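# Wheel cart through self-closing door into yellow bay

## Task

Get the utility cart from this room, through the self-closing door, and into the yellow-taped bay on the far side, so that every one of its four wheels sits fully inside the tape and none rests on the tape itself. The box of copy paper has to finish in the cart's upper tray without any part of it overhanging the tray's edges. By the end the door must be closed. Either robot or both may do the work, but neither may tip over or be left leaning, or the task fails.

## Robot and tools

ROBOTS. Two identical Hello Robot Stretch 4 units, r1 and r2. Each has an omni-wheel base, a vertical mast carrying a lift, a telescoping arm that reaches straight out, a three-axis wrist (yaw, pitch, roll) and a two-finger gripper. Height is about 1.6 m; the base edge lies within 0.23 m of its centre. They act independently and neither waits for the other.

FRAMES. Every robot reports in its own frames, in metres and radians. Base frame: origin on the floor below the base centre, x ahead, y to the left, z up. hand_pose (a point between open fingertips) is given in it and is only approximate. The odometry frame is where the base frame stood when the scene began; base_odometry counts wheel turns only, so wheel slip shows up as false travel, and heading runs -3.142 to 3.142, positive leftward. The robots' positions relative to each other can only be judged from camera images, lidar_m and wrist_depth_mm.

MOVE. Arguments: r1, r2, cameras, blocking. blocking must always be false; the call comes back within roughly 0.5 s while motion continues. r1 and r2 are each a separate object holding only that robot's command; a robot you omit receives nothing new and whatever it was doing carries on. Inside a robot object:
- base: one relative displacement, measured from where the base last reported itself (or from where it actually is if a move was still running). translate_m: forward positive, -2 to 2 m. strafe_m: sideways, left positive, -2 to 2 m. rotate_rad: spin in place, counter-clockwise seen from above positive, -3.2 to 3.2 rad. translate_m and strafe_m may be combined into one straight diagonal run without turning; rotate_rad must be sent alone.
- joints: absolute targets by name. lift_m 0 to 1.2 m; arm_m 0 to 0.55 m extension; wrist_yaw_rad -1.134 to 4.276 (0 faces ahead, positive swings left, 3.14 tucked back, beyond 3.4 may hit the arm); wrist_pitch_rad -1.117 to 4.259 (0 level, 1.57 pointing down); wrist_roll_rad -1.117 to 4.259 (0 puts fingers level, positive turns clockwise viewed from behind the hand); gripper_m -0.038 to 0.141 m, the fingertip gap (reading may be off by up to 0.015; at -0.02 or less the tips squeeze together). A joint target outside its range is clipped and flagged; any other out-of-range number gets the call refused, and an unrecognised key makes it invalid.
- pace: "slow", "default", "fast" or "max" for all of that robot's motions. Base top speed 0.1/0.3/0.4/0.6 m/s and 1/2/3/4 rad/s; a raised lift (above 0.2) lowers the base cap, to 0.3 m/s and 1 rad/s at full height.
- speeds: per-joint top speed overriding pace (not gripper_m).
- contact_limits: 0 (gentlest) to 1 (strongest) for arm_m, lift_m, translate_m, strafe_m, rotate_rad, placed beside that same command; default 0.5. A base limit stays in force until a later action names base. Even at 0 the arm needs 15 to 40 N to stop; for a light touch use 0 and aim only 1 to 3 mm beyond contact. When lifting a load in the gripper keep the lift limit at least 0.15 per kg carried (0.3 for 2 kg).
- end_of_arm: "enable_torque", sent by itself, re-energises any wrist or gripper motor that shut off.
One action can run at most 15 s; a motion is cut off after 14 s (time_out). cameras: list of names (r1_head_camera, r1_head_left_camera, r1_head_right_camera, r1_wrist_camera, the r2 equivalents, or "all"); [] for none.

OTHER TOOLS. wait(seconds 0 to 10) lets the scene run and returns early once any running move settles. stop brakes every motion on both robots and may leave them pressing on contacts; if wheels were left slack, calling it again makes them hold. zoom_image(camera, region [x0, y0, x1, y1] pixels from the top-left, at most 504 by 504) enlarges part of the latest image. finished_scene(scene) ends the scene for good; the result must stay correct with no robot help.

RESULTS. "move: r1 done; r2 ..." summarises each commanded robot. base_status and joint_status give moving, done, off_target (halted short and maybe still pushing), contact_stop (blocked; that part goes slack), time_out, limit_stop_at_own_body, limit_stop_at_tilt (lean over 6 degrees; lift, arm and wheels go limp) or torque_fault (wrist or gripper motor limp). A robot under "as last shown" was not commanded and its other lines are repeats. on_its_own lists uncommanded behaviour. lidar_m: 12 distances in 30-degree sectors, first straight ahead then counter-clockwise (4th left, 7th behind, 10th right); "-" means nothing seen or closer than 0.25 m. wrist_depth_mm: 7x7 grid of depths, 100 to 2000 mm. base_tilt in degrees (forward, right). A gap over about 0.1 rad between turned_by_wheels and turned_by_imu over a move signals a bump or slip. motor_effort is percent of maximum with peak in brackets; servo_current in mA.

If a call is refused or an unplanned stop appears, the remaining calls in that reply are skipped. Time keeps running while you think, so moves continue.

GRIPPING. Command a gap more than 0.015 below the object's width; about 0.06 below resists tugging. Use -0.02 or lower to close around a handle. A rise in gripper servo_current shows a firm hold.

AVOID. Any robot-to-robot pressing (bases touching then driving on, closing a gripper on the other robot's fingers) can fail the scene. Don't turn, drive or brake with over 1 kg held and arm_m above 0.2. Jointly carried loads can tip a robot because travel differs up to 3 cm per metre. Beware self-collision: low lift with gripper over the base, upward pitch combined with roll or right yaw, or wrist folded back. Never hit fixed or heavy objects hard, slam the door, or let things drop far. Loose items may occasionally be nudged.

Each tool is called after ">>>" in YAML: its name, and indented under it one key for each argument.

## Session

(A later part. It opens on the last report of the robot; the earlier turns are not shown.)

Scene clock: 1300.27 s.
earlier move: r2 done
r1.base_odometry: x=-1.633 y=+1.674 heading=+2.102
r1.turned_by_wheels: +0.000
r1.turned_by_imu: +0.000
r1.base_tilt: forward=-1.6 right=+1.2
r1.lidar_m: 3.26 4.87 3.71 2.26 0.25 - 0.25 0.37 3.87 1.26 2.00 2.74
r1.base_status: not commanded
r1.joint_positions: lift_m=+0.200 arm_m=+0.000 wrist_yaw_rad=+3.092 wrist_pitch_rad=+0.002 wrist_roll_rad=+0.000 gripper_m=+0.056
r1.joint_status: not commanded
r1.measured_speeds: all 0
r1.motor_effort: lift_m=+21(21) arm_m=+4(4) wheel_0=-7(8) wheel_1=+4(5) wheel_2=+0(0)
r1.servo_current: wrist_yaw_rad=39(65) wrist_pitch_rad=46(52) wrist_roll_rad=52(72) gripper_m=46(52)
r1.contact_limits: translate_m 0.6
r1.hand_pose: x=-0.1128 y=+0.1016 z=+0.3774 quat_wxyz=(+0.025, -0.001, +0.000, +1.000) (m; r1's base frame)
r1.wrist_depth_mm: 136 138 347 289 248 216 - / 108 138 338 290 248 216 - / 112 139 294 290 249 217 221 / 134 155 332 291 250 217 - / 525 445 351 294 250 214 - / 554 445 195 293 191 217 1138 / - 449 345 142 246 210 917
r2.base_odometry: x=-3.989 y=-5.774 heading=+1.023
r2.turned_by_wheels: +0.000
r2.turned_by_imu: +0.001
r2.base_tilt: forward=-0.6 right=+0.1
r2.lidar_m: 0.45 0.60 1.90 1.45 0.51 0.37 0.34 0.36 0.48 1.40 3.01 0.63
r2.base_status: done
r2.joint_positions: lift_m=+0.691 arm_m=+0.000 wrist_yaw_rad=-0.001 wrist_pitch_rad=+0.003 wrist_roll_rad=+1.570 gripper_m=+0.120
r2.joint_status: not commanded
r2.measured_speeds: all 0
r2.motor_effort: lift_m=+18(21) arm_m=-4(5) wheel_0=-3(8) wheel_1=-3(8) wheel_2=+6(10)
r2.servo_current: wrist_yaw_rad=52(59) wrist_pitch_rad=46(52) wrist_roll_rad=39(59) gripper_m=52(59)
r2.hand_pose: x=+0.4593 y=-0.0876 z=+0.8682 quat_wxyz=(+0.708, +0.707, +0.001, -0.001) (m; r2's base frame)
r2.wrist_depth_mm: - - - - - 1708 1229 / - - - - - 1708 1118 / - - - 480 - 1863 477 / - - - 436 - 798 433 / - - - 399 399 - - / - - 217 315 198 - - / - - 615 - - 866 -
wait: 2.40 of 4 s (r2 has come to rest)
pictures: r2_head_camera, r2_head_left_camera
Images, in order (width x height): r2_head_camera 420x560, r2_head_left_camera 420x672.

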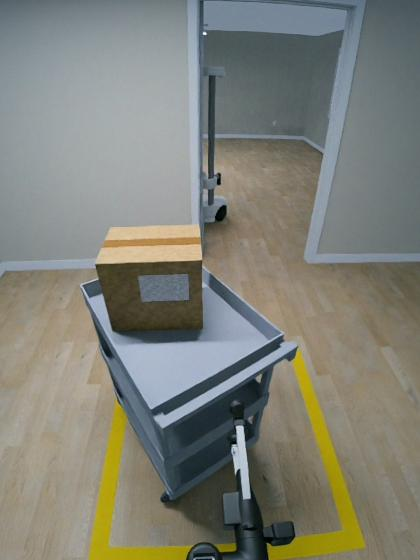

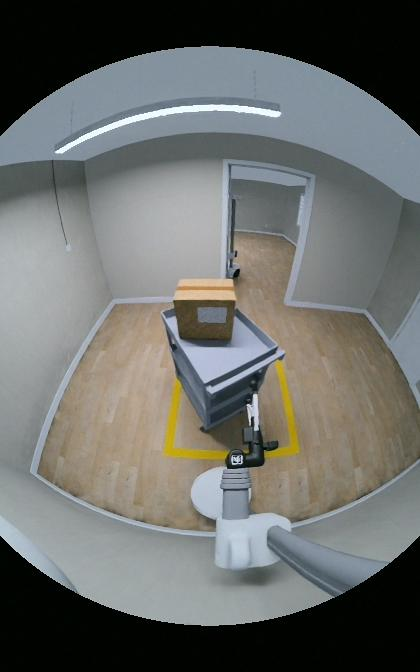

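>>> move:
  blocking: false
  r2: {"joints":{"gripper_m":-0.02,"wrist_yaw_rad":1.57}}

>>> wait:
  seconds: 2.5

>>> move:
  blocking: false
  r2: {"base":{"strafe_m":1.1}}

>>> wait:
  seconds: 7

>>> move:
  blocking: false
  r2: {"base":{"translate_m":1.15},"joints":{"wrist_yaw_rad":0,"lift_m":0.66}}

>>> wait:
  seconds: 7
  cameras: ["r2_head_camera","r2_head_left_camera"]

>>> move:
  blocking: false
  r2: {"base":{"rotate_rad":-1.57}}

>>> wait:
  seconds: 5
  cameras: ["r2_head_camera","r2_head_left_camera","r2_head_right_camera"]

Scene clock: 1314.70 s.
move: r2 moving
r1: as last shown
r1.base_tilt: forward=-1.6 right=+1.3
r1.lidar_m: 3.27 4.89 3.70 2.23 0.25 - 0.25 0.34 3.86 1.26 2.01 2.75
r1.motor_effort: lift_m=+21(21) arm_m=+4(4) wheel_0=-7(7) wheel_1=+4(4) wheel_2=+0(0)
r1.servo_current: wrist_yaw_rad=39(65) wrist_pitch_rad=39(52) wrist_roll_rad=52(59) gripper_m=46(46)
r1.contact_limits: translate_m 0.6
r1.wrist_depth_mm: 136 138 349 289 247 216 - / 108 138 338 290 250 216 - / 112 138 291 290 250 217 221 / 134 154 330 291 251 216 - / 517 445 351 291 251 213 - / 554 445 195 293 191 217 1138 / - 452 345 143 247 211 917
r2.base_odometry: x=-3.989 y=-5.774 heading=+1.023
r2.turned_by_wheels: +0.000
r2.turned_by_imu: +0.000
r2.base_tilt: forward=-0.7 right=+0.0
r2.lidar_m: 0.46 0.60 1.91 1.48 0.51 0.34 0.34 0.36 0.50 1.39 3.05 0.65
r2.base_status: not commanded
r2.joint_positions: lift_m=+0.691 arm_m=+0.000 wrist_yaw_rad=+0.563 wrist_pitch_rad=+0.003 wrist_roll_rad=+1.570 gripper_m=+0.106
r2.joint_status: wrist_yaw_rad moving; gripper_m moving
r2.measured_speeds: translate_m=+0.000 strafe_m=+0.000 rotate_rad=+0.000 lift_m=+0.000 arm_m=+0.000 wrist_yaw_rad=+1.741 wrist_pitch_rad=+0.000 wrist_roll_rad=+0.000
r2.motor_effort: lift_m=+18(18) arm_m=-4(5) wheel_0=-3(4) wheel_1=-3(4) wheel_2=+6(7)
r2.servo_current: wrist_yaw_rad=78(143) wrist_pitch_rad=39(46) wrist_roll_rad=52(59) gripper_m=98(98)
r2.hand_pose: x=+0.4614 y=+0.0801 z=+0.8682 quat_wxyz=(+0.680, +0.678, +0.198, +0.196) (m; r2's base frame)
r2.wrist_depth_mm: - - 521 231 291 - - / - - 539 290 290 - - / - - 585 231 289 - - / - - 640 229 289 904 - / - - - 231 290 294 296 / - - 196 229 198 1537 1205 / - - - - - 1808 1205
pictures: none

Scene clock: 1316.37 s.
earlier move: r2 done
r1.base_odometry: x=-1.633 y=+1.674 heading=+2.102
r1.turned_by_wheels: +0.000
r1.turned_by_imu: +0.000
r1.base_tilt: forward=-1.6 right=+1.2
r1.lidar_m: 3.26 4.87 3.69 2.24 0.25 - 0.25 0.34 3.86 1.25 2.02 2.75
r1.base_status: not commanded
r1.joint_positions: lift_m=+0.200 arm_m=+0.000 wrist_yaw_rad=+3.092 wrist_pitch_rad=+0.002 wrist_roll_rad=+0.000 gripper_m=+0.056
r1.joint_status: not commanded
r1.measured_speeds: all 0
r1.motor_effort: lift_m=+21(21) arm_m=+4(4) wheel_0=-6(7) wheel_1=+4(4) wheel_2=+0(0)
r1.servo_current: wrist_yaw_rad=52(65) wrist_pitch_rad=39(52) wrist_roll_rad=46(65) gripper_m=33(46)
r1.contact_limits: translate_m 0.6
r1.hand_pose: x=-0.1128 y=+0.1016 z=+0.3774 quat_wxyz=(+0.025, -0.001, +0.000, +1.000) (m; r1's base frame)
r1.wrist_depth_mm: 135 138 345 287 247 215 - / 108 138 338 289 248 216 - / 113 138 293 291 249 217 220 / 134 155 334 291 249 216 - / 525 445 353 293 250 214 - / 559 449 195 294 191 218 1160 / - 452 345 143 245 210 931
r2.base_odometry: x=-3.989 y=-5.774 heading=+1.023
r2.turned_by_wheels: +0.000
r2.turned_by_imu: +0.000
r2.base_tilt: forward=-0.7 right=+0.0
r2.lidar_m: 0.45 0.57 1.91 1.47 0.52 0.36 0.32 0.37 0.52 1.39 3.03 0.63
r2.base_status: not commanded
r2.joint_positions: lift_m=+0.691 arm_m=+0.000 wrist_yaw_rad=+1.567 wrist_pitch_rad=+0.003 wrist_roll_rad=+1.570 gripper_m=-0.019
r2.joint_status: all done
r2.measured_speeds: all 0
r2.motor_effort: lift_m=+18(19) arm_m=-4(5) wheel_0=-3(4) wheel_1=-3(4) wheel_2=+7(7)
r2.servo_current: wrist_yaw_rad=39(143) wrist_pitch_rad=39(52) wrist_roll_rad=65(65) gripper_m=98(169)
r2.hand_pose: x=+0.2594 y=+0.2881 z=+0.8682 quat_wxyz=(+0.502, +0.500, +0.500, +0.499) (m; r2's base frame)
r2.wrist_depth_mm: - - - - - 1708 1182 / - - - - - 1618 1182 / - - - - - 1618 1205 / - - - - - 1661 1205 / - - - - - 1661 1182 / - - 181 200 170 1618 1205 / - - - - - - 1229
wait: 1.67 of 2.5 s (r2 has come to rest)
pictures: none

Scene clock: 1316.87 s.
move: r2 moving
r1: as last shown
r1.lidar_m: 3.25 4.87 3.70 2.23 0.25 - 0.25 0.35 3.87 1.25 2.02 2.72
r1.servo_current: wrist_yaw_rad=39(59) wrist_pitch_rad=39(46) wrist_roll_rad=52(59) gripper_m=39(52)
r1.contact_limits: translate_m 0.6
r1.wrist_depth_mm: 136 138 347 289 247 216 - / 108 138 338 290 249 216 - / 112 138 293 291 249 217 220 / 134 155 332 291 249 217 - / 535 445 349 294 252 214 - / 554 445 195 293 191 218 1138 / - 452 345 142 245 210 931
r2.base_odometry: x=-4.020 y=-5.755 heading=+1.023
r2.turned_by_wheels: +0.000
r2.turned_by_imu: +0.000
r2.base_tilt: forward=-0.7 right=+0.1
r2.lidar_m: 0.46 0.70 1.83 1.44 0.53 0.37 0.34 0.36 0.50 1.41 3.06 0.60
r2.base_status: strafe_m moving
r2.joint_positions: lift_m=+0.691 arm_m=+0.000 wrist_yaw_rad=+1.567 wrist_pitch_rad=+0.003 wrist_roll_rad=+1.570 gripper_m=-0.019
r2.joint_status: not commanded
r2.measured_speeds: translate_m=+0.000 strafe_m=+0.140 rotate_rad=-0.002 lift_m=+0.000 arm_m=+0.000 wrist_yaw_rad=+0.000 wrist_pitch_rad=+0.000 wrist_roll_rad=+0.000
r2.motor_effort: lift_m=+18(18) arm_m=-4(5) wheel_0=-7(10) wheel_1=+12(12) wheel_2=-1(5)
r2.servo_current: wrist_yaw_rad=59(59) wrist_pitch_rad=39(46) wrist_roll_rad=46(52) gripper_m=91(98)
r2.hand_pose: x=+0.2594 y=+0.2881 z=+0.8682 quat_wxyz=(+0.502, +0.500, +0.500, +0.499) (m; r2's base frame)
r2.wrist_depth_mm: - - - - - 1576 1182 / - - - - - 1618 1205 / - - - - - 1708 1205 / - - - - - 1708 1205 / - - - - - 1661 1229 / - - 181 200 170 1661 1255 / - - - - - 123 1255
pictures: none

Scene clock: 1321.37 s.
earlier move: r2 done
r1.base_odometry: x=-1.633 y=+1.674 heading=+2.102
r1.turned_by_wheels: +0.000
r1.turned_by_imu: +0.000
r1.base_tilt: forward=-1.6 right=+1.3
r1.lidar_m: 3.27 4.86 3.69 2.26 0.25 - 0.25 0.38 3.88 1.24 2.01 2.72
r1.base_status: not commanded
r1.joint_positions: lift_m=+0.200 arm_m=+0.000 wrist_yaw_rad=+3.092 wrist_pitch_rad=+0.002 wrist_roll_rad=+0.000 gripper_m=+0.056
r1.joint_status: not commanded
r1.measured_speeds: all 0
r1.motor_effort: lift_m=+21(21) arm_m=+4(4) wheel_0=-7(7) wheel_1=+4(5) wheel_2=+0(0)
r1.servo_current: wrist_yaw_rad=78(78) wrist_pitch_rad=46(52) wrist_roll_rad=59(65) gripper_m=39(52)
r1.contact_limits: translate_m 0.6
r1.hand_pose: x=-0.1128 y=+0.1016 z=+0.3774 quat_wxyz=(+0.025, -0.001, +0.000, +1.000) (m; r1's base frame)
r1.wrist_depth_mm: 136 138 349 289 246 215 - / 108 138 336 287 248 217 - / 112 138 294 290 250 216 221 / 134 155 330 293 250 217 - / 525 442 351 293 250 214 - / 554 445 195 294 191 220 1138 / - 449 343 143 246 211 891
r2.base_odometry: x=-4.928 y=-5.201 heading=+1.023
r2.turned_by_wheels: +0.000
r2.turned_by_imu: +0.001
r2.base_tilt: forward=-0.7 right=+0.0
r2.lidar_m: 2.44 1.04 0.76 0.71 0.54 0.38 0.34 0.38 0.53 1.41 1.05 1.11
r2.base_status: done
r2.joint_positions: lift_m=+0.691 arm_m=+0.000 wrist_yaw_rad=+1.567 wrist_pitch_rad=+0.003 wrist_roll_rad=+1.570 gripper_m=-0.019
r2.joint_status: not commanded
r2.measured_speeds: all 0
r2.motor_effort: lift_m=+18(19) arm_m=-4(5) wheel_0=+0(13) wheel_1=+2(12) wheel_2=+0(5)
r2.servo_current: wrist_yaw_rad=59(59) wrist_pitch_rad=39(46) wrist_roll_rad=46(59) gripper_m=91(98)
r2.hand_pose: x=+0.2594 y=+0.2881 z=+0.8682 quat_wxyz=(+0.502, +0.500, +0.500, +0.499) (m; r2's base frame)
r2.wrist_depth_mm: - - - - - - - / - - - - - - - / - - - - - - - / - - - - - - - / - - - - - - - / - - 181 201 170 - - / - - - - - - -
wait: 4.50 of 7 s (r2 has come to rest)
pictures: none

Scene clock: 1321.87 s.
move: r2 moving
r1: as last shown
r1.base_tilt: forward=-1.6 right=+1.2
r1.lidar_m: 3.28 4.88 3.70 2.23 0.26 - 0.25 0.36 3.86 1.26 1.99 2.73
r1.motor_effort: lift_m=+21(21) arm_m=+4(4) wheel_0=-7(7) wheel_1=+4(4) wheel_2=+0(0)
r1.servo_current: wrist_yaw_rad=52(72) wrist_pitch_rad=46(46) wrist_roll_rad=59(59) gripper_m=39(46)
r1.contact_limits: translate_m 0.6
r1.wrist_depth_mm: 135 138 347 290 248 216 - / 108 138 340 290 248 216 - / 112 138 291 291 249 217 222 / 134 155 330 291 250 216 - / 525 442 351 293 250 214 - / 559 449 195 296 191 219 1160 / - 449 345 143 246 210 917
r2.base_odometry: x=-4.912 y=-5.174 heading=+1.023
r2.turned_by_wheels: +0.000
r2.turned_by_imu: +0.000
r2.base_tilt: forward=-0.7 right=+0.1
r2.lidar_m: 2.41 1.08 0.75 0.70 0.58 0.40 0.38 0.40 0.55 1.51 1.06 1.09
r2.base_status: translate_m moving
r2.joint_positions: lift_m=+0.663 arm_m=+0.000 wrist_yaw_rad=+1.007 wrist_pitch_rad=+0.003 wrist_roll_rad=+1.570 gripper_m=-0.019
r2.joint_status: lift_m moving; wrist_yaw_rad moving
r2.measured_speeds: translate_m=+0.122 strafe_m=-0.001 rotate_rad=-0.002 lift_m=-0.047 arm_m=+0.000 wrist_yaw_rad=-1.734 wrist_pitch_rad=+0.000 wrist_roll_rad=+0.000
r2.motor_effort: lift_m=+15(19) arm_m=-5(5) wheel_0=+14(14) wheel_1=+7(8) wheel_2=-12(13)
r2.servo_current: wrist_yaw_rad=85(124) wrist_pitch_rad=46(46) wrist_roll_rad=46(59) gripper_m=91(98)
r2.hand_pose: x=+0.3989 y=+0.1971 z=+0.8405 quat_wxyz=(+0.620, +0.618, +0.342, +0.340) (m; r2's base frame)
r2.wrist_depth_mm: - - - - - - 1078 / - - - - - - 991 / - - - - - - - / - - - - - - - / - - - - - - - / - - 181 200 170 - - / - - - - - - -
pictures: none

Scene clock: 1326.70 s.
earlier move: r2 done
r1.base_odometry: x=-1.633 y=+1.674 heading=+2.102
r1.turned_by_wheels: +0.000
r1.turned_by_imu: +0.000
r1.base_tilt: forward=-1.6 right=+1.3
r1.lidar_m: 3.29 4.88 3.69 2.22 0.25 - 0.25 0.36 3.87 1.25 1.98 2.72
r1.base_status: not commanded
r1.joint_positions: lift_m=+0.200 arm_m=+0.000 wrist_yaw_rad=+3.092 wrist_pitch_rad=+0.002 wrist_roll_rad=+0.000 gripper_m=+0.056
r1.joint_status: not commanded
r1.measured_speeds: all 0
r1.motor_effort: lift_m=+21(21) arm_m=+4(4) wheel_0=-6(7) wheel_1=+4(5) wheel_2=+0(0)
r1.servo_current: wrist_yaw_rad=39(72) wrist_pitch_rad=52(52) wrist_roll_rad=46(72) gripper_m=39(52)
r1.contact_limits: translate_m 0.6
r1.hand_pose: x=-0.1128 y=+0.1016 z=+0.3774 quat_wxyz=(+0.025, -0.001, +0.000, +1.000) (m; r1's base frame)
r1.wrist_depth_mm: 136 137 349 289 247 216 - / 108 138 340 290 247 216 - / 112 139 294 291 249 217 221 / 134 155 330 291 250 217 - / 525 442 351 293 250 213 - / 554 449 195 294 191 218 1138 / - 442 345 143 247 211 917
r2.base_odometry: x=-4.329 y=-4.219 heading=+1.023
r2.turned_by_wheels: +0.000
r2.turned_by_imu: +0.002
r2.base_tilt: forward=-0.6 right=+0.0
r2.lidar_m: 1.29 1.05 0.74 0.71 0.77 1.05 1.46 1.57 0.72 0.66 2.55 1.35
r2.base_status: done
r2.joint_positions: lift_m=+0.660 arm_m=+0.000 wrist_yaw_rad=+0.003 wrist_pitch_rad=+0.003 wrist_roll_rad=+1.570 gripper_m=-0.019
r2.joint_status: all done
r2.measured_speeds: all 0
r2.motor_effort: lift_m=+15(19) arm_m=-4(5) wheel_0=+3(14) wheel_1=+3(8) wheel_2=-2(13)
r2.servo_current: wrist_yaw_rad=52(143) wrist_pitch_rad=39(52) wrist_roll_rad=52(65) gripper_m=98(98)
r2.hand_pose: x=+0.4596 y=-0.0866 z=+0.8375 quat_wxyz=(+0.708, +0.707, +0.002, +0.000) (m; r2's base frame)
r2.wrist_depth_mm: - - - - - - - / - - - - - - - / - - - - - - - / - - - - - - - / - - - - - - - / - - 181 200 170 - - / - - - - - - -
wait: 4.83 of 7 s (r2 has come to rest)
pictures: r2_head_camera, r2_head_left_camera
Images, in order (width x height): r2_head_camera 420x560, r2_head_left_camera 420x672.

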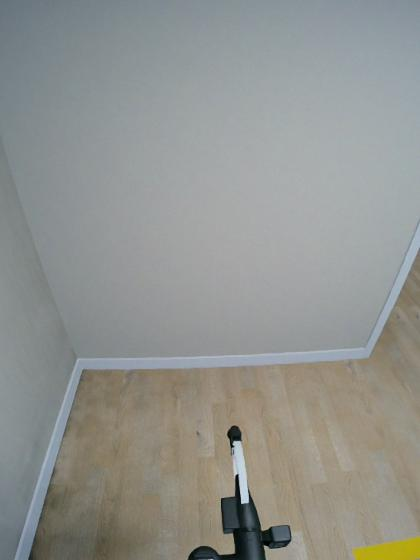

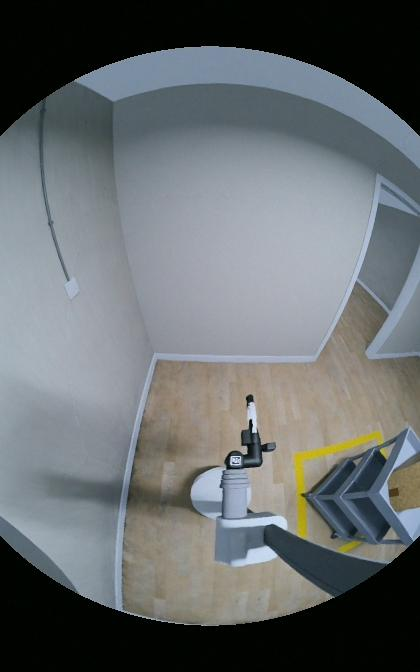

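Scene clock: 1327.20 s.
move: r2 moving
r1: as last shown
r1.lidar_m: 3.29 4.89 3.71 2.25 0.25 - 0.25 0.37 3.86 1.26 2.02 2.73
r1.motor_effort: lift_m=+21(21) arm_m=+4(4) wheel_0=-7(7) wheel_1=+4(4) wheel_2=+0(0)
r1.servo_current: wrist_yaw_rad=52(59) wrist_pitch_rad=46(52) wrist_roll_rad=52(59) gripper_m=46(46)
r1.contact_limits: translate_m 0.6
r1.wrist_depth_mm: 136 138 347 289 247 216 - / 108 138 340 289 249 216 - / 112 139 293 291 250 217 220 / 134 155 332 293 250 218 - / 521 449 349 291 250 214 - / 554 445 196 294 191 217 1138 / - 449 347 143 247 211 931
r2.base_odometry: x=-4.329 y=-4.219 heading=+0.771
r2.turned_by_wheels: -0.252
r2.turned_by_imu: -0.244
r2.base_tilt: forward=-0.7 right=+0.1
r2.lidar_m: 1.29 1.29 0.86 0.72 0.72 0.87 1.50 1.48 1.03 0.64 0.90 1.50
r2.base_status: rotate_rad moving
r2.joint_positions: lift_m=+0.660 arm_m=+0.000 wrist_yaw_rad=+0.003 wrist_pitch_rad=+0.003 wrist_roll_rad=+1.570 gripper_m=-0.019
r2.joint_status: not commanded
r2.measured_speeds: translate_m=+0.000 strafe_m=+0.002 rotate_rad=-0.972 lift_m=+0.000 arm_m=+0.000 wrist_yaw_rad=+0.000 wrist_pitch_rad=+0.000 wrist_roll_rad=+0.000
r2.motor_effort: lift_m=+15(15) arm_m=-4(4) wheel_0=+8(8) wheel_1=+8(9) wheel_2=+10(11)
r2.servo_current: wrist_yaw_rad=46(59) wrist_pitch_rad=39(46) wrist_roll_rad=46(52) gripper_m=91(98)
r2.hand_pose: x=+0.4596 y=-0.0866 z=+0.8375 quat_wxyz=(+0.708, +0.707, +0.002, +0.000) (m; r2's base frame)
r2.wrist_depth_mm: - - - - - - 1118 / - - - - - - 1078 / - - - - - - 1078 / - - - - - - 1060 / - - - - - - - / - - 181 200 170 - - / - - - - - - -
pictures: none

Scene clock: 1328.77 s.
earlier move: r2 done
r1.base_odometry: x=-1.633 y=+1.674 heading=+2.102
r1.turned_by_wheels: +0.000
r1.turned_by_imu: +0.000
r1.base_tilt: forward=-1.6 right=+1.3
r1.lidar_m: 3.27 4.86 3.70 2.22 0.26 - 0.25 0.35 3.87 1.25 1.99 2.74
r1.base_status: not commanded
r1.joint_positions: lift_m=+0.200 arm_m=+0.000 wrist_yaw_rad=+3.092 wrist_pitch_rad=+0.002 wrist_roll_rad=+0.000 gripper_m=+0.056
r1.joint_status: not commanded
r1.measured_speeds: all 0
r1.motor_effort: lift_m=+21(21) arm_m=+4(4) wheel_0=-6(8) wheel_1=+4(4) wheel_2=+0(0)
r1.servo_current: wrist_yaw_rad=46(65) wrist_pitch_rad=39(52) wrist_roll_rad=46(65) gripper_m=46(46)
r1.contact_limits: translate_m 0.6
r1.hand_pose: x=-0.1128 y=+0.1016 z=+0.3774 quat_wxyz=(+0.025, -0.001, +0.000, +1.000) (m; r1's base frame)
r1.wrist_depth_mm: 136 138 347 289 248 216 - / 108 138 340 289 249 216 - / 112 138 293 293 248 217 221 / 134 154 330 293 250 217 - / 521 442 351 293 251 214 - / 559 452 195 294 190 219 1138 / - 455 343 143 246 211 917
r2.base_odometry: x=-4.329 y=-4.219 heading=-0.546
r2.turned_by_wheels: -1.317
r2.turned_by_imu: -1.282
r2.base_tilt: forward=-0.7 right=+0.1
r2.lidar_m: 0.66 2.55 1.35 1.31 1.03 0.76 0.71 0.77 1.06 1.49 1.56 0.71
r2.base_status: done
r2.joint_positions: lift_m=+0.660 arm_m=+0.000 wrist_yaw_rad=+0.003 wrist_pitch_rad=+0.003 wrist_roll_rad=+1.570 gripper_m=-0.019
r2.joint_status: not commanded
r2.measured_speeds: all 0
r2.motor_effort: lift_m=+15(15) arm_m=-4(5) wheel_0=+4(11) wheel_1=+1(11) wheel_2=+5(11)
r2.servo_current: wrist_yaw_rad=39(59) wrist_pitch_rad=46(52) wrist_roll_rad=39(59) gripper_m=85(98)
r2.hand_pose: x=+0.4596 y=-0.0866 z=+0.8375 quat_wxyz=(+0.708, +0.707, +0.002, +0.000) (m; r2's base frame)
r2.wrist_depth_mm: - - - 569 - 554 - / - - 559 517 - 517 512 / - - 559 462 - - 455 / - - 564 427 - - 433 / - - - 484 - 661 866 / - - 186 202 178 1464 1160 / - - - - - 1366 1160
wait: 1.57 of 5 s (r2 has come to rest)
pictures: r2_head_camera, r2_head_left_camera, r2_head_right_camera
Images, in order (width x height): r2_head_camera 420x560, r2_head_left_camera 420x672, r2_head_right_camera 420x672.

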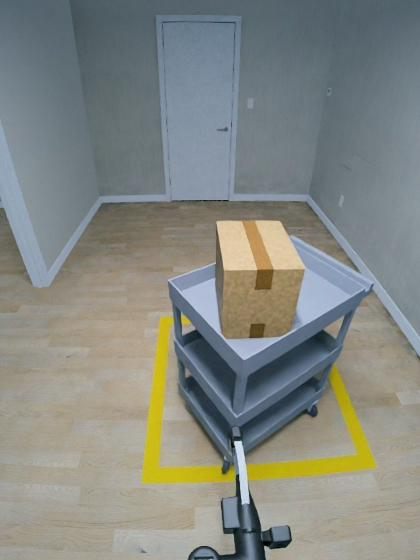

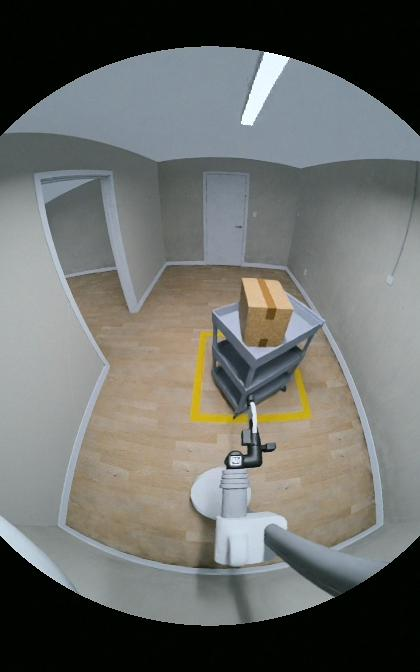

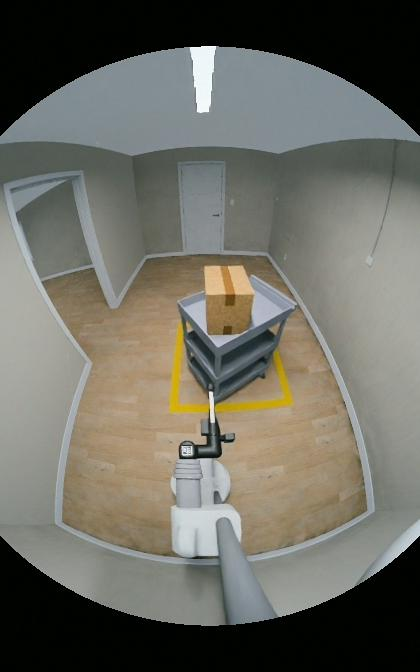

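>>> zoom_image:
  camera: "r2_head_camera"
  region: [120, 200, 400, 500]

Scaled by 1.680 from the camera's 420x560 image, which has a finer 1200x1600 frame.

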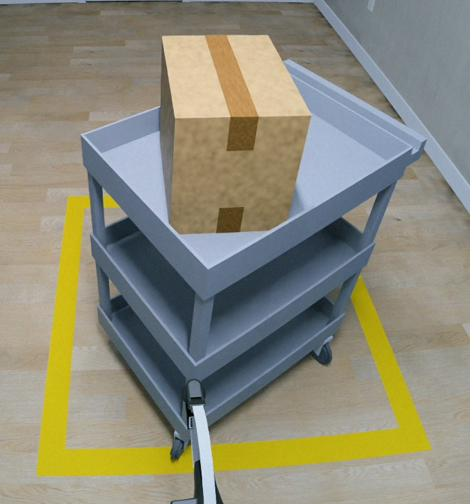

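>>> move:
  blocking: false
  r2: {"base":{"translate_m":0.12,"strafe_m":-0.08},"pace":"slow"}

>>> wait:
  seconds: 4
  cameras: ["r2_head_camera","r2_wrist_camera"]

>>> zoom_image:
  camera: "r2_head_camera"
  region: [100, 200, 400, 520]

Scene clock: 1353.17 s.
move: r2 moving
r1: as last shown
r1.base_tilt: forward=-1.5 right=+1.2
r1.lidar_m: 3.26 4.86 3.70 2.26 0.25 - 0.25 0.36 3.86 1.23 2.03 2.74
r1.motor_effort: lift_m=+21(21) arm_m=+4(4) wheel_0=-7(7) wheel_1=+4(4) wheel_2=+0(0)
r1.servo_current: wrist_yaw_rad=46(65) wrist_pitch_rad=46(46) wrist_roll_rad=46(65) gripper_m=39(46)
r1.contact_limits: translate_m 0.6
r1.wrist_depth_mm: 136 138 349 289 248 215 - / 108 138 338 289 247 216 - / 112 138 296 290 248 218 221 / 134 155 334 291 250 217 - / 517 445 353 290 251 213 - / 564 449 195 293 191 218 1138 / - 452 345 143 247 211 917
r2.base_odometry: x=-4.323 y=-4.231 heading=-0.546
r2.turned_by_wheels: -0.001
r2.turned_by_imu: +0.000
r2.base_tilt: forward=-0.6 right=+0.0
r2.lidar_m: 0.65 2.52 1.37 1.30 1.05 0.77 0.73 0.78 1.07 1.49 1.57 0.70
r2.base_status: translate_m moving; strafe_m moving
r2.joint_positions: lift_m=+0.660 arm_m=+0.000 wrist_yaw_rad=+0.003 wrist_pitch_rad=+0.003 wrist_roll_rad=+1.570 gripper_m=-0.019
r2.joint_status: not commanded
r2.measured_speeds: translate_m=+0.045 strafe_m=-0.030 rotate_rad=+0.003 lift_m=+0.000 arm_m=+0.000 wrist_yaw_rad=+0.000 wrist_pitch_rad=+0.000 wrist_roll_rad=+0.000
r2.motor_effort: lift_m=+15(15) arm_m=-4(5) wheel_0=+6(10) wheel_1=-6(6) wheel_2=-9(10)
r2.servo_current: wrist_yaw_rad=46(65) wrist_pitch_rad=46(52) wrist_roll_rad=59(59) gripper_m=104(104)
r2.hand_pose: x=+0.4596 y=-0.0866 z=+0.8375 quat_wxyz=(+0.708, +0.707, +0.002, +0.000) (m; r2's base frame)
r2.wrist_depth_mm: - - - 574 - 559 - / - - 544 508 - 512 496 / - - 549 452 - - 449 / - - 554 421 - - 424 / - - - 459 - 634 842 / - - 186 202 180 1430 1160 / - - - - - 1366 1160
pictures: none

Scene clock: 1355.30 s.
earlier move: r2 done
r1.base_odometry: x=-1.633 y=+1.674 heading=+2.102
r1.turned_by_wheels: +0.000
r1.turned_by_imu: +0.000
r1.base_tilt: forward=-1.6 right=+1.3
r1.lidar_m: 3.28 4.86 3.72 2.26 0.25 - 0.25 0.37 3.89 1.26 2.04 2.72
r1.base_status: not commanded
r1.joint_positions: lift_m=+0.200 arm_m=+0.000 wrist_yaw_rad=+3.092 wrist_pitch_rad=+0.002 wrist_roll_rad=+0.000 gripper_m=+0.056
r1.joint_status: not commanded
r1.measured_speeds: all 0
r1.motor_effort: lift_m=+21(21) arm_m=+4(4) wheel_0=-7(7) wheel_1=+4(4) wheel_2=+0(0)
r1.servo_current: wrist_yaw_rad=26(65) wrist_pitch_rad=39(52) wrist_roll_rad=33(65) gripper_m=46(46)
r1.contact_limits: translate_m 0.6
r1.hand_pose: x=-0.1128 y=+0.1016 z=+0.3774 quat_wxyz=(+0.025, -0.001, +0.000, +1.000) (m; r1's base frame)
r1.wrist_depth_mm: 136 138 347 289 247 216 - / 108 138 338 290 248 216 - / 112 138 294 290 249 217 222 / 134 155 332 293 250 218 - / 530 445 351 293 250 213 - / 554 452 196 293 191 219 1138 / - 452 345 143 246 210 917
r2.base_odometry: x=-4.268 y=-4.349 heading=-0.546
r2.turned_by_wheels: +0.000
r2.turned_by_imu: +0.000
r2.base_tilt: forward=-0.7 right=+0.1
r2.lidar_m: 0.53 2.47 1.43 1.37 1.22 0.86 0.83 0.88 1.22 1.41 1.49 0.62
r2.base_status: done
r2.joint_positions: lift_m=+0.660 arm_m=+0.000 wrist_yaw_rad=+0.003 wrist_pitch_rad=+0.003 wrist_roll_rad=+1.570 gripper_m=-0.019
r2.joint_status: not commanded
r2.measured_speeds: all 0
r2.motor_effort: lift_m=+15(15) arm_m=-4(5) wheel_0=+4(13) wheel_1=-4(7) wheel_2=-5(10)
r2.servo_current: wrist_yaw_rad=52(65) wrist_pitch_rad=46(52) wrist_roll_rad=33(65) gripper_m=85(104)
r2.hand_pose: x=+0.4596 y=-0.0866 z=+0.8375 quat_wxyz=(+0.708, +0.707, +0.002, +0.000) (m; r2's base frame)
r2.wrist_depth_mm: - - - 477 - 707 462 / - - - 430 - - 421 / - 442 439 384 - - - / - 442 442 349 - - - / - 442 442 320 - 788 - / - - 187 201 170 - - / - - - - - 1397 1138
wait: 2.13 of 4 s (r2 has come to rest)
pictures: r2_head_camera, r2_wrist_camera
Images, in order (width x height): r2_head_camera 420x560, r2_wrist_camera 616x392.

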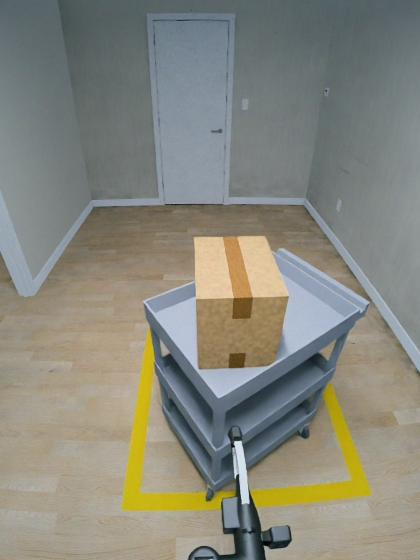

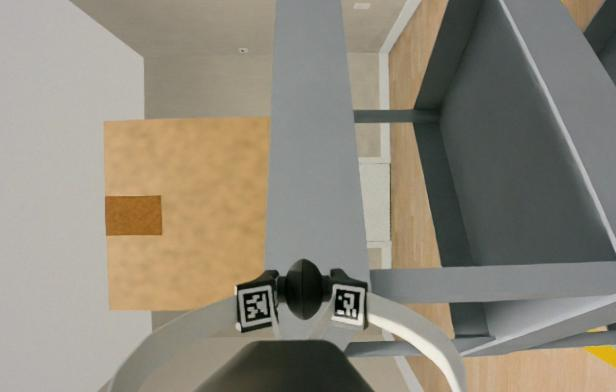

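Scaled by 1.575 from the camera's 420x560 image, which has a finer 1200x1600 frame.

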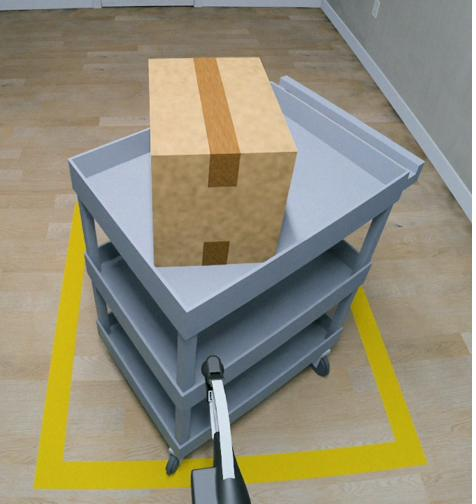

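>>> move:
  blocking: false
  r2: {"base":{"translate_m":0.25},"pace":"slow"}

>>> wait:
  seconds: 5
  cameras: ["r2_head_camera","r2_wrist_camera","r2_head_left_camera"]

>>> zoom_image:
  camera: "r2_head_camera"
  region: [60, 200, 420, 560]

Scene clock: 1363.33 s.
move: r2 moving
r1: as last shown
r1.base_tilt: forward=-1.6 right=+1.2
r1.lidar_m: 3.26 4.88 3.70 2.27 0.25 - 0.25 0.36 3.86 1.26 1.98 2.75
r1.servo_current: wrist_yaw_rad=33(72) wrist_pitch_rad=39(46) wrist_roll_rad=59(65) gripper_m=39(46)
r1.contact_limits: translate_m 0.6
r1.wrist_depth_mm: 136 137 347 289 248 216 - / 108 138 340 290 249 216 - / 112 139 293 291 250 216 221 / 134 155 330 293 249 217 - / 530 445 351 293 249 214 - / 559 449 195 293 190 218 1160 / - 449 345 143 246 211 931
r2.base_odometry: x=-4.258 y=-4.356 heading=-0.546
r2.turned_by_wheels: +0.000
r2.turned_by_imu: +0.001
r2.base_tilt: forward=-0.7 right=+0.1
r2.lidar_m: 0.54 2.47 1.42 1.38 1.22 0.88 0.86 0.88 1.25 1.41 1.51 0.57
r2.base_status: translate_m moving
r2.joint_positions: lift_m=+0.660 arm_m=+0.000 wrist_yaw_rad=+0.003 wrist_pitch_rad=+0.003 wrist_roll_rad=+1.570 gripper_m=-0.019
r2.joint_status: not commanded
r2.measured_speeds: translate_m=+0.049 strafe_m=+0.000 rotate_rad=-0.002 lift_m=+0.000 arm_m=+0.000 wrist_yaw_rad=+0.000 wrist_pitch_rad=+0.000 wrist_roll_rad=+0.000
r2.motor_effort: lift_m=+15(15) arm_m=-5(5) wheel_0=+4(8) wheel_1=+7(8) wheel_2=-9(10)
r2.servo_current: wrist_yaw_rad=46(59) wrist_pitch_rad=46(46) wrist_roll_rad=52(52) gripper_m=98(98)
r2.hand_pose: x=+0.4596 y=-0.0866 z=+0.8375 quat_wxyz=(+0.708, +0.707, +0.002, +0.000) (m; r2's base frame)
r2.wrist_depth_mm: - - - 459 - - 452 / - - - 410 - - 410 / - 430 430 373 - - - / - 427 430 338 - - - / - 436 433 310 - 788 - / - 430 187 201 170 - - / - - - - - 621 1160
pictures: none

Scene clock: 1366.60 s.
earlier move: r2 done
r1.base_odometry: x=-1.633 y=+1.674 heading=+2.102
r1.turned_by_wheels: +0.000
r1.turned_by_imu: +0.000
r1.base_tilt: forward=-1.6 right=+1.3
r1.lidar_m: 3.27 4.87 3.70 2.22 0.25 - 0.25 0.35 2.52 1.25 2.00 2.75
r1.base_status: not commanded
r1.joint_positions: lift_m=+0.200 arm_m=+0.000 wrist_yaw_rad=+3.092 wrist_pitch_rad=+0.002 wrist_roll_rad=+0.000 gripper_m=+0.056
r1.joint_status: not commanded
r1.measured_speeds: all 0
r1.motor_effort: lift_m=+21(21) arm_m=+4(4) wheel_0=-7(8) wheel_1=+4(5) wheel_2=+0(0)
r1.servo_current: wrist_yaw_rad=52(72) wrist_pitch_rad=39(52) wrist_roll_rad=59(65) gripper_m=39(52)
r1.contact_limits: translate_m 0.6
r1.hand_pose: x=-0.1128 y=+0.1016 z=+0.3774 quat_wxyz=(+0.025, -0.001, +0.000, +1.000) (m; r1's base frame)
r1.wrist_depth_mm: 136 138 351 289 248 216 - / 108 138 340 291 249 216 - / 112 139 294 291 249 218 221 / 134 155 330 293 251 216 - / 530 445 353 293 250 214 - / 554 452 196 293 191 218 1138 / - 452 345 143 246 211 917
r2.base_odometry: x=-4.055 y=-4.479 heading=-0.546
r2.turned_by_wheels: +0.000
r2.turned_by_imu: +0.000
r2.base_tilt: forward=-0.6 right=+0.1
r2.lidar_m: 0.39 0.67 1.42 1.38 1.44 1.15 1.08 1.14 1.50 1.41 1.50 0.53
r2.base_status: done
r2.joint_positions: lift_m=+0.660 arm_m=+0.000 wrist_yaw_rad=-0.003 wrist_pitch_rad=+0.003 wrist_roll_rad=+1.570 gripper_m=-0.019
r2.joint_status: not commanded
r2.measured_speeds: all 0
r2.motor_effort: lift_m=+15(16) arm_m=+4(5) wheel_0=+3(10) wheel_1=+3(8) wheel_2=-7(15)
r2.servo_current: wrist_yaw_rad=52(65) wrist_pitch_rad=39(52) wrist_roll_rad=52(65) gripper_m=78(98)
r2.hand_pose: x=+0.4590 y=-0.0884 z=+0.8375 quat_wxyz=(+0.708, +0.707, +0.000, -0.002) (m; r2's base frame)
r2.wrist_depth_mm: - - - 404 - 615 - / - - - 347 - 715 - / - - - 307 - 854 - / 332 332 330 277 - 809 - / 327 329 329 250 - 741 - / 325 325 185 201 180 683 - / 322 324 324 - - 615 -
wait: 3.27 of 5 s (r2 has come to rest)
pictures: r2_head_camera, r2_head_left_camera, r2_wrist_camera
Images, in order (width x height): r2_head_camera 420x560, r2_head_left_camera 420x672, r2_wrist_camera 616x392.

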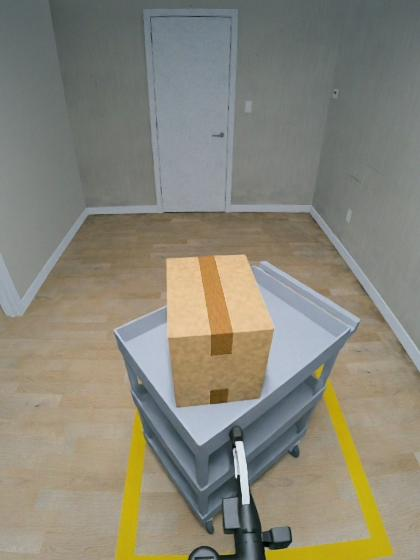

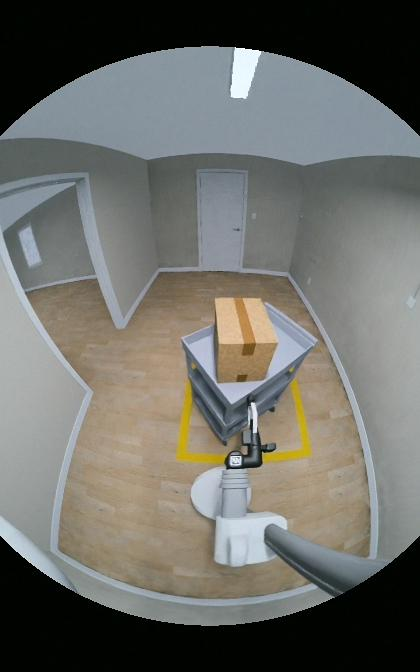

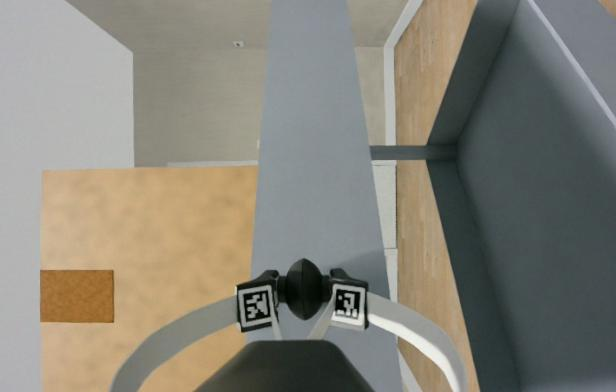

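Scaled by 1.400 from the camera's 420x560 image, which has a finer 1200x1600 frame.

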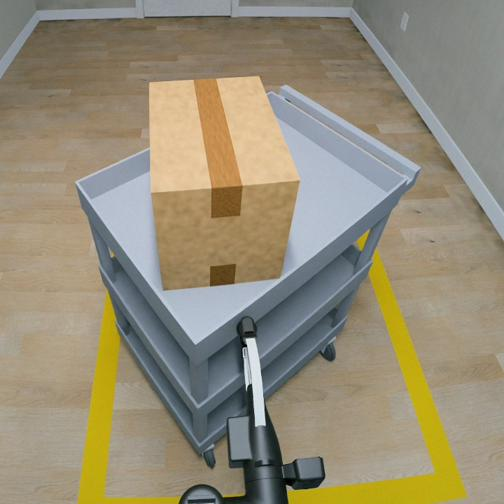

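>>> move:
  blocking: false
  r2: {"base":{"translate_m":0.16},"pace":"slow"}

>>> wait:
  seconds: 5
  cameras: ["r2_head_camera","r2_head_left_camera"]

>>> zoom_image:
  camera: "r2_head_camera"
  region: [60, 200, 420, 560]

>>> zoom_image:
  camera: "r2_head_left_camera"
  region: [120, 280, 380, 500]

Scene clock: 1376.27 s.
move: r2 moving
r1: as last shown
r1.lidar_m: 3.27 4.88 3.69 2.23 0.25 - 0.25 0.37 2.53 1.25 1.99 2.74
r1.motor_effort: lift_m=+21(21) arm_m=+4(4) wheel_0=-6(7) wheel_1=+4(4) wheel_2=+0(0)
r1.servo_current: wrist_yaw_rad=33(59) wrist_pitch_rad=39(46) wrist_roll_rad=33(52) gripper_m=46(46)
r1.contact_limits: translate_m 0.6
r1.wrist_depth_mm: 136 138 349 290 247 215 - / 108 138 340 291 248 216 - / 112 139 293 290 249 217 220 / 134 155 330 293 250 217 - / 525 445 351 293 250 213 - / 554 449 195 293 191 217 1138 / - 449 343 143 248 211 904
r2.base_odometry: x=-4.044 y=-4.486 heading=-0.546
r2.turned_by_wheels: +0.000
r2.turned_by_imu: +0.000
r2.base_tilt: forward=-0.7 right=+0.1
r2.lidar_m: 0.40 0.66 1.43 1.37 1.43 1.16 1.09 1.15 1.48 1.41 1.50 0.54
r2.base_status: translate_m moving
r2.joint_positions: lift_m=+0.660 arm_m=+0.000 wrist_yaw_rad=-0.003 wrist_pitch_rad=+0.003 wrist_roll_rad=+1.570 gripper_m=-0.019
r2.joint_status: not commanded
r2.measured_speeds: translate_m=+0.048 strafe_m=+0.000 rotate_rad=+0.001 lift_m=+0.000 arm_m=+0.000 wrist_yaw_rad=+0.000 wrist_pitch_rad=+0.000 wrist_roll_rad=+0.000
r2.motor_effort: lift_m=+15(15) arm_m=+4(4) wheel_0=+6(6) wheel_1=+6(6) wheel_2=-11(14)
r2.servo_current: wrist_yaw_rad=46(59) wrist_pitch_rad=46(46) wrist_roll_rad=46(52) gripper_m=78(85)
r2.hand_pose: x=+0.4590 y=-0.0884 z=+0.8375 quat_wxyz=(+0.708, +0.707, +0.000, -0.002) (m; r2's base frame)
r2.wrist_depth_mm: - - - 402 - 634 - / - - - 347 - 715 - / - - - 306 - 809 - / 329 329 325 276 - 788 - / 327 325 325 249 - 732 - / 322 320 186 202 181 676 - / 319 319 319 - - 615 -
pictures: none

Scene clock: 1378.63 s.
earlier move: r2 done
r1.base_odometry: x=-1.633 y=+1.674 heading=+2.102
r1.turned_by_wheels: +0.000
r1.turned_by_imu: +0.000
r1.base_tilt: forward=-1.6 right=+1.3
r1.lidar_m: 3.27 4.88 3.70 2.23 0.25 - 0.25 0.36 2.26 1.24 2.01 2.73
r1.base_status: not commanded
r1.joint_positions: lift_m=+0.200 arm_m=+0.000 wrist_yaw_rad=+3.092 wrist_pitch_rad=+0.002 wrist_roll_rad=+0.000 gripper_m=+0.056
r1.joint_status: not commanded
r1.measured_speeds: all 0
r1.motor_effort: lift_m=+21(21) arm_m=+4(4) wheel_0=-7(7) wheel_1=+4(4) wheel_2=+0(0)
r1.servo_current: wrist_yaw_rad=46(72) wrist_pitch_rad=39(46) wrist_roll_rad=46(85) gripper_m=39(46)
r1.contact_limits: translate_m 0.6
r1.hand_pose: x=-0.1128 y=+0.1016 z=+0.3774 quat_wxyz=(+0.025, -0.001, +0.000, +1.000) (m; r1's base frame)
r1.wrist_depth_mm: 136 138 349 287 248 215 - / 108 138 338 291 248 216 - / 113 138 296 291 249 217 221 / 134 155 332 291 248 217 - / 525 445 353 293 250 213 - / 559 445 195 296 191 219 1138 / - 449 345 143 245 211 904
r2.base_odometry: x=-3.918 y=-4.562 heading=-0.546
r2.turned_by_wheels: +0.000
r2.turned_by_imu: +0.000
r2.base_tilt: forward=-0.7 right=+0.1
r2.lidar_m: 0.35 0.49 1.42 1.36 1.42 1.31 1.23 1.30 1.49 1.41 1.49 0.56
r2.base_status: done
r2.joint_positions: lift_m=+0.660 arm_m=+0.000 wrist_yaw_rad=-0.003 wrist_pitch_rad=+0.003 wrist_roll_rad=+1.570 gripper_m=-0.019
r2.joint_status: not commanded
r2.measured_speeds: all 0
r2.motor_effort: lift_m=+15(15) arm_m=+4(4) wheel_0=+3(10) wheel_1=+4(7) wheel_2=-7(14)
r2.servo_current: wrist_yaw_rad=59(59) wrist_pitch_rad=46(52) wrist_roll_rad=46(59) gripper_m=85(85)
r2.hand_pose: x=+0.4590 y=-0.0883 z=+0.8375 quat_wxyz=(+0.708, +0.707, +0.000, -0.002) (m; r2's base frame)
r2.wrist_depth_mm: - - - 477 - 580 459 / - - - 379 - 627 - / - - - 325 - 732 - / - - - 286 - - - / 303 301 303 254 - 750 - / 294 296 187 202 180 683 - / 289 289 287 - - 609 -
wait: 2.37 of 5 s (r2 has come to rest)
pictures: r2_head_camera, r2_head_left_camera
Images, in order (width x height): r2_head_camera 420x560, r2_head_left_camera 420x672.

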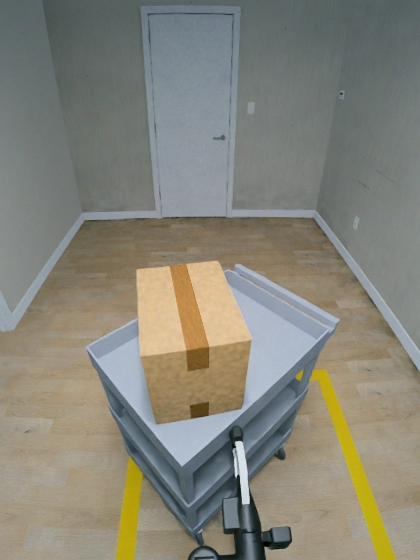

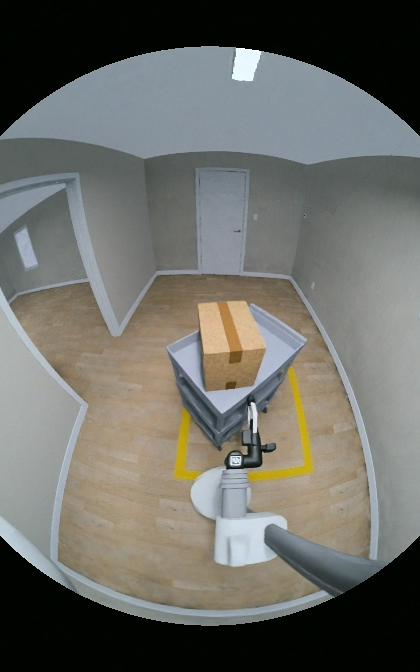

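Scaled by 1.400 from the camera's 420x560 image, which has a finer 1200x1600 frame.

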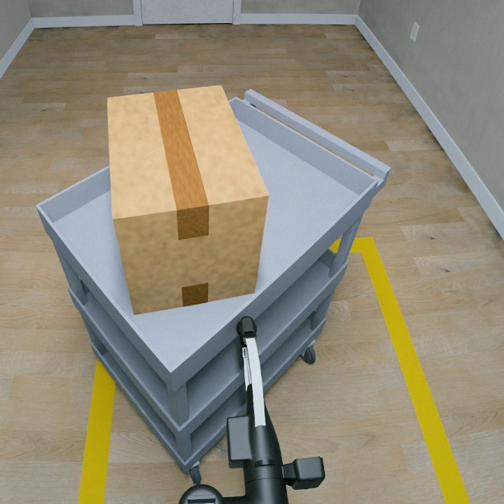

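Scaled by 1.938 from the camera's 420x672 image, which has a finer 600x960 frame.

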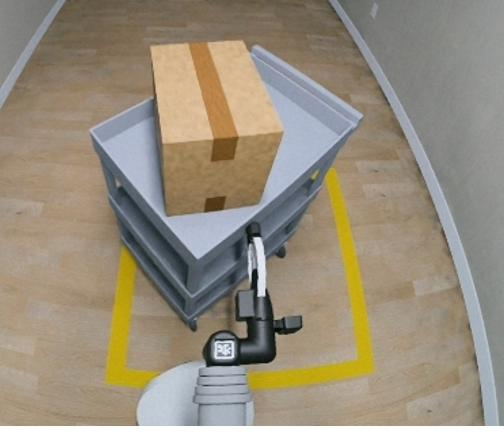

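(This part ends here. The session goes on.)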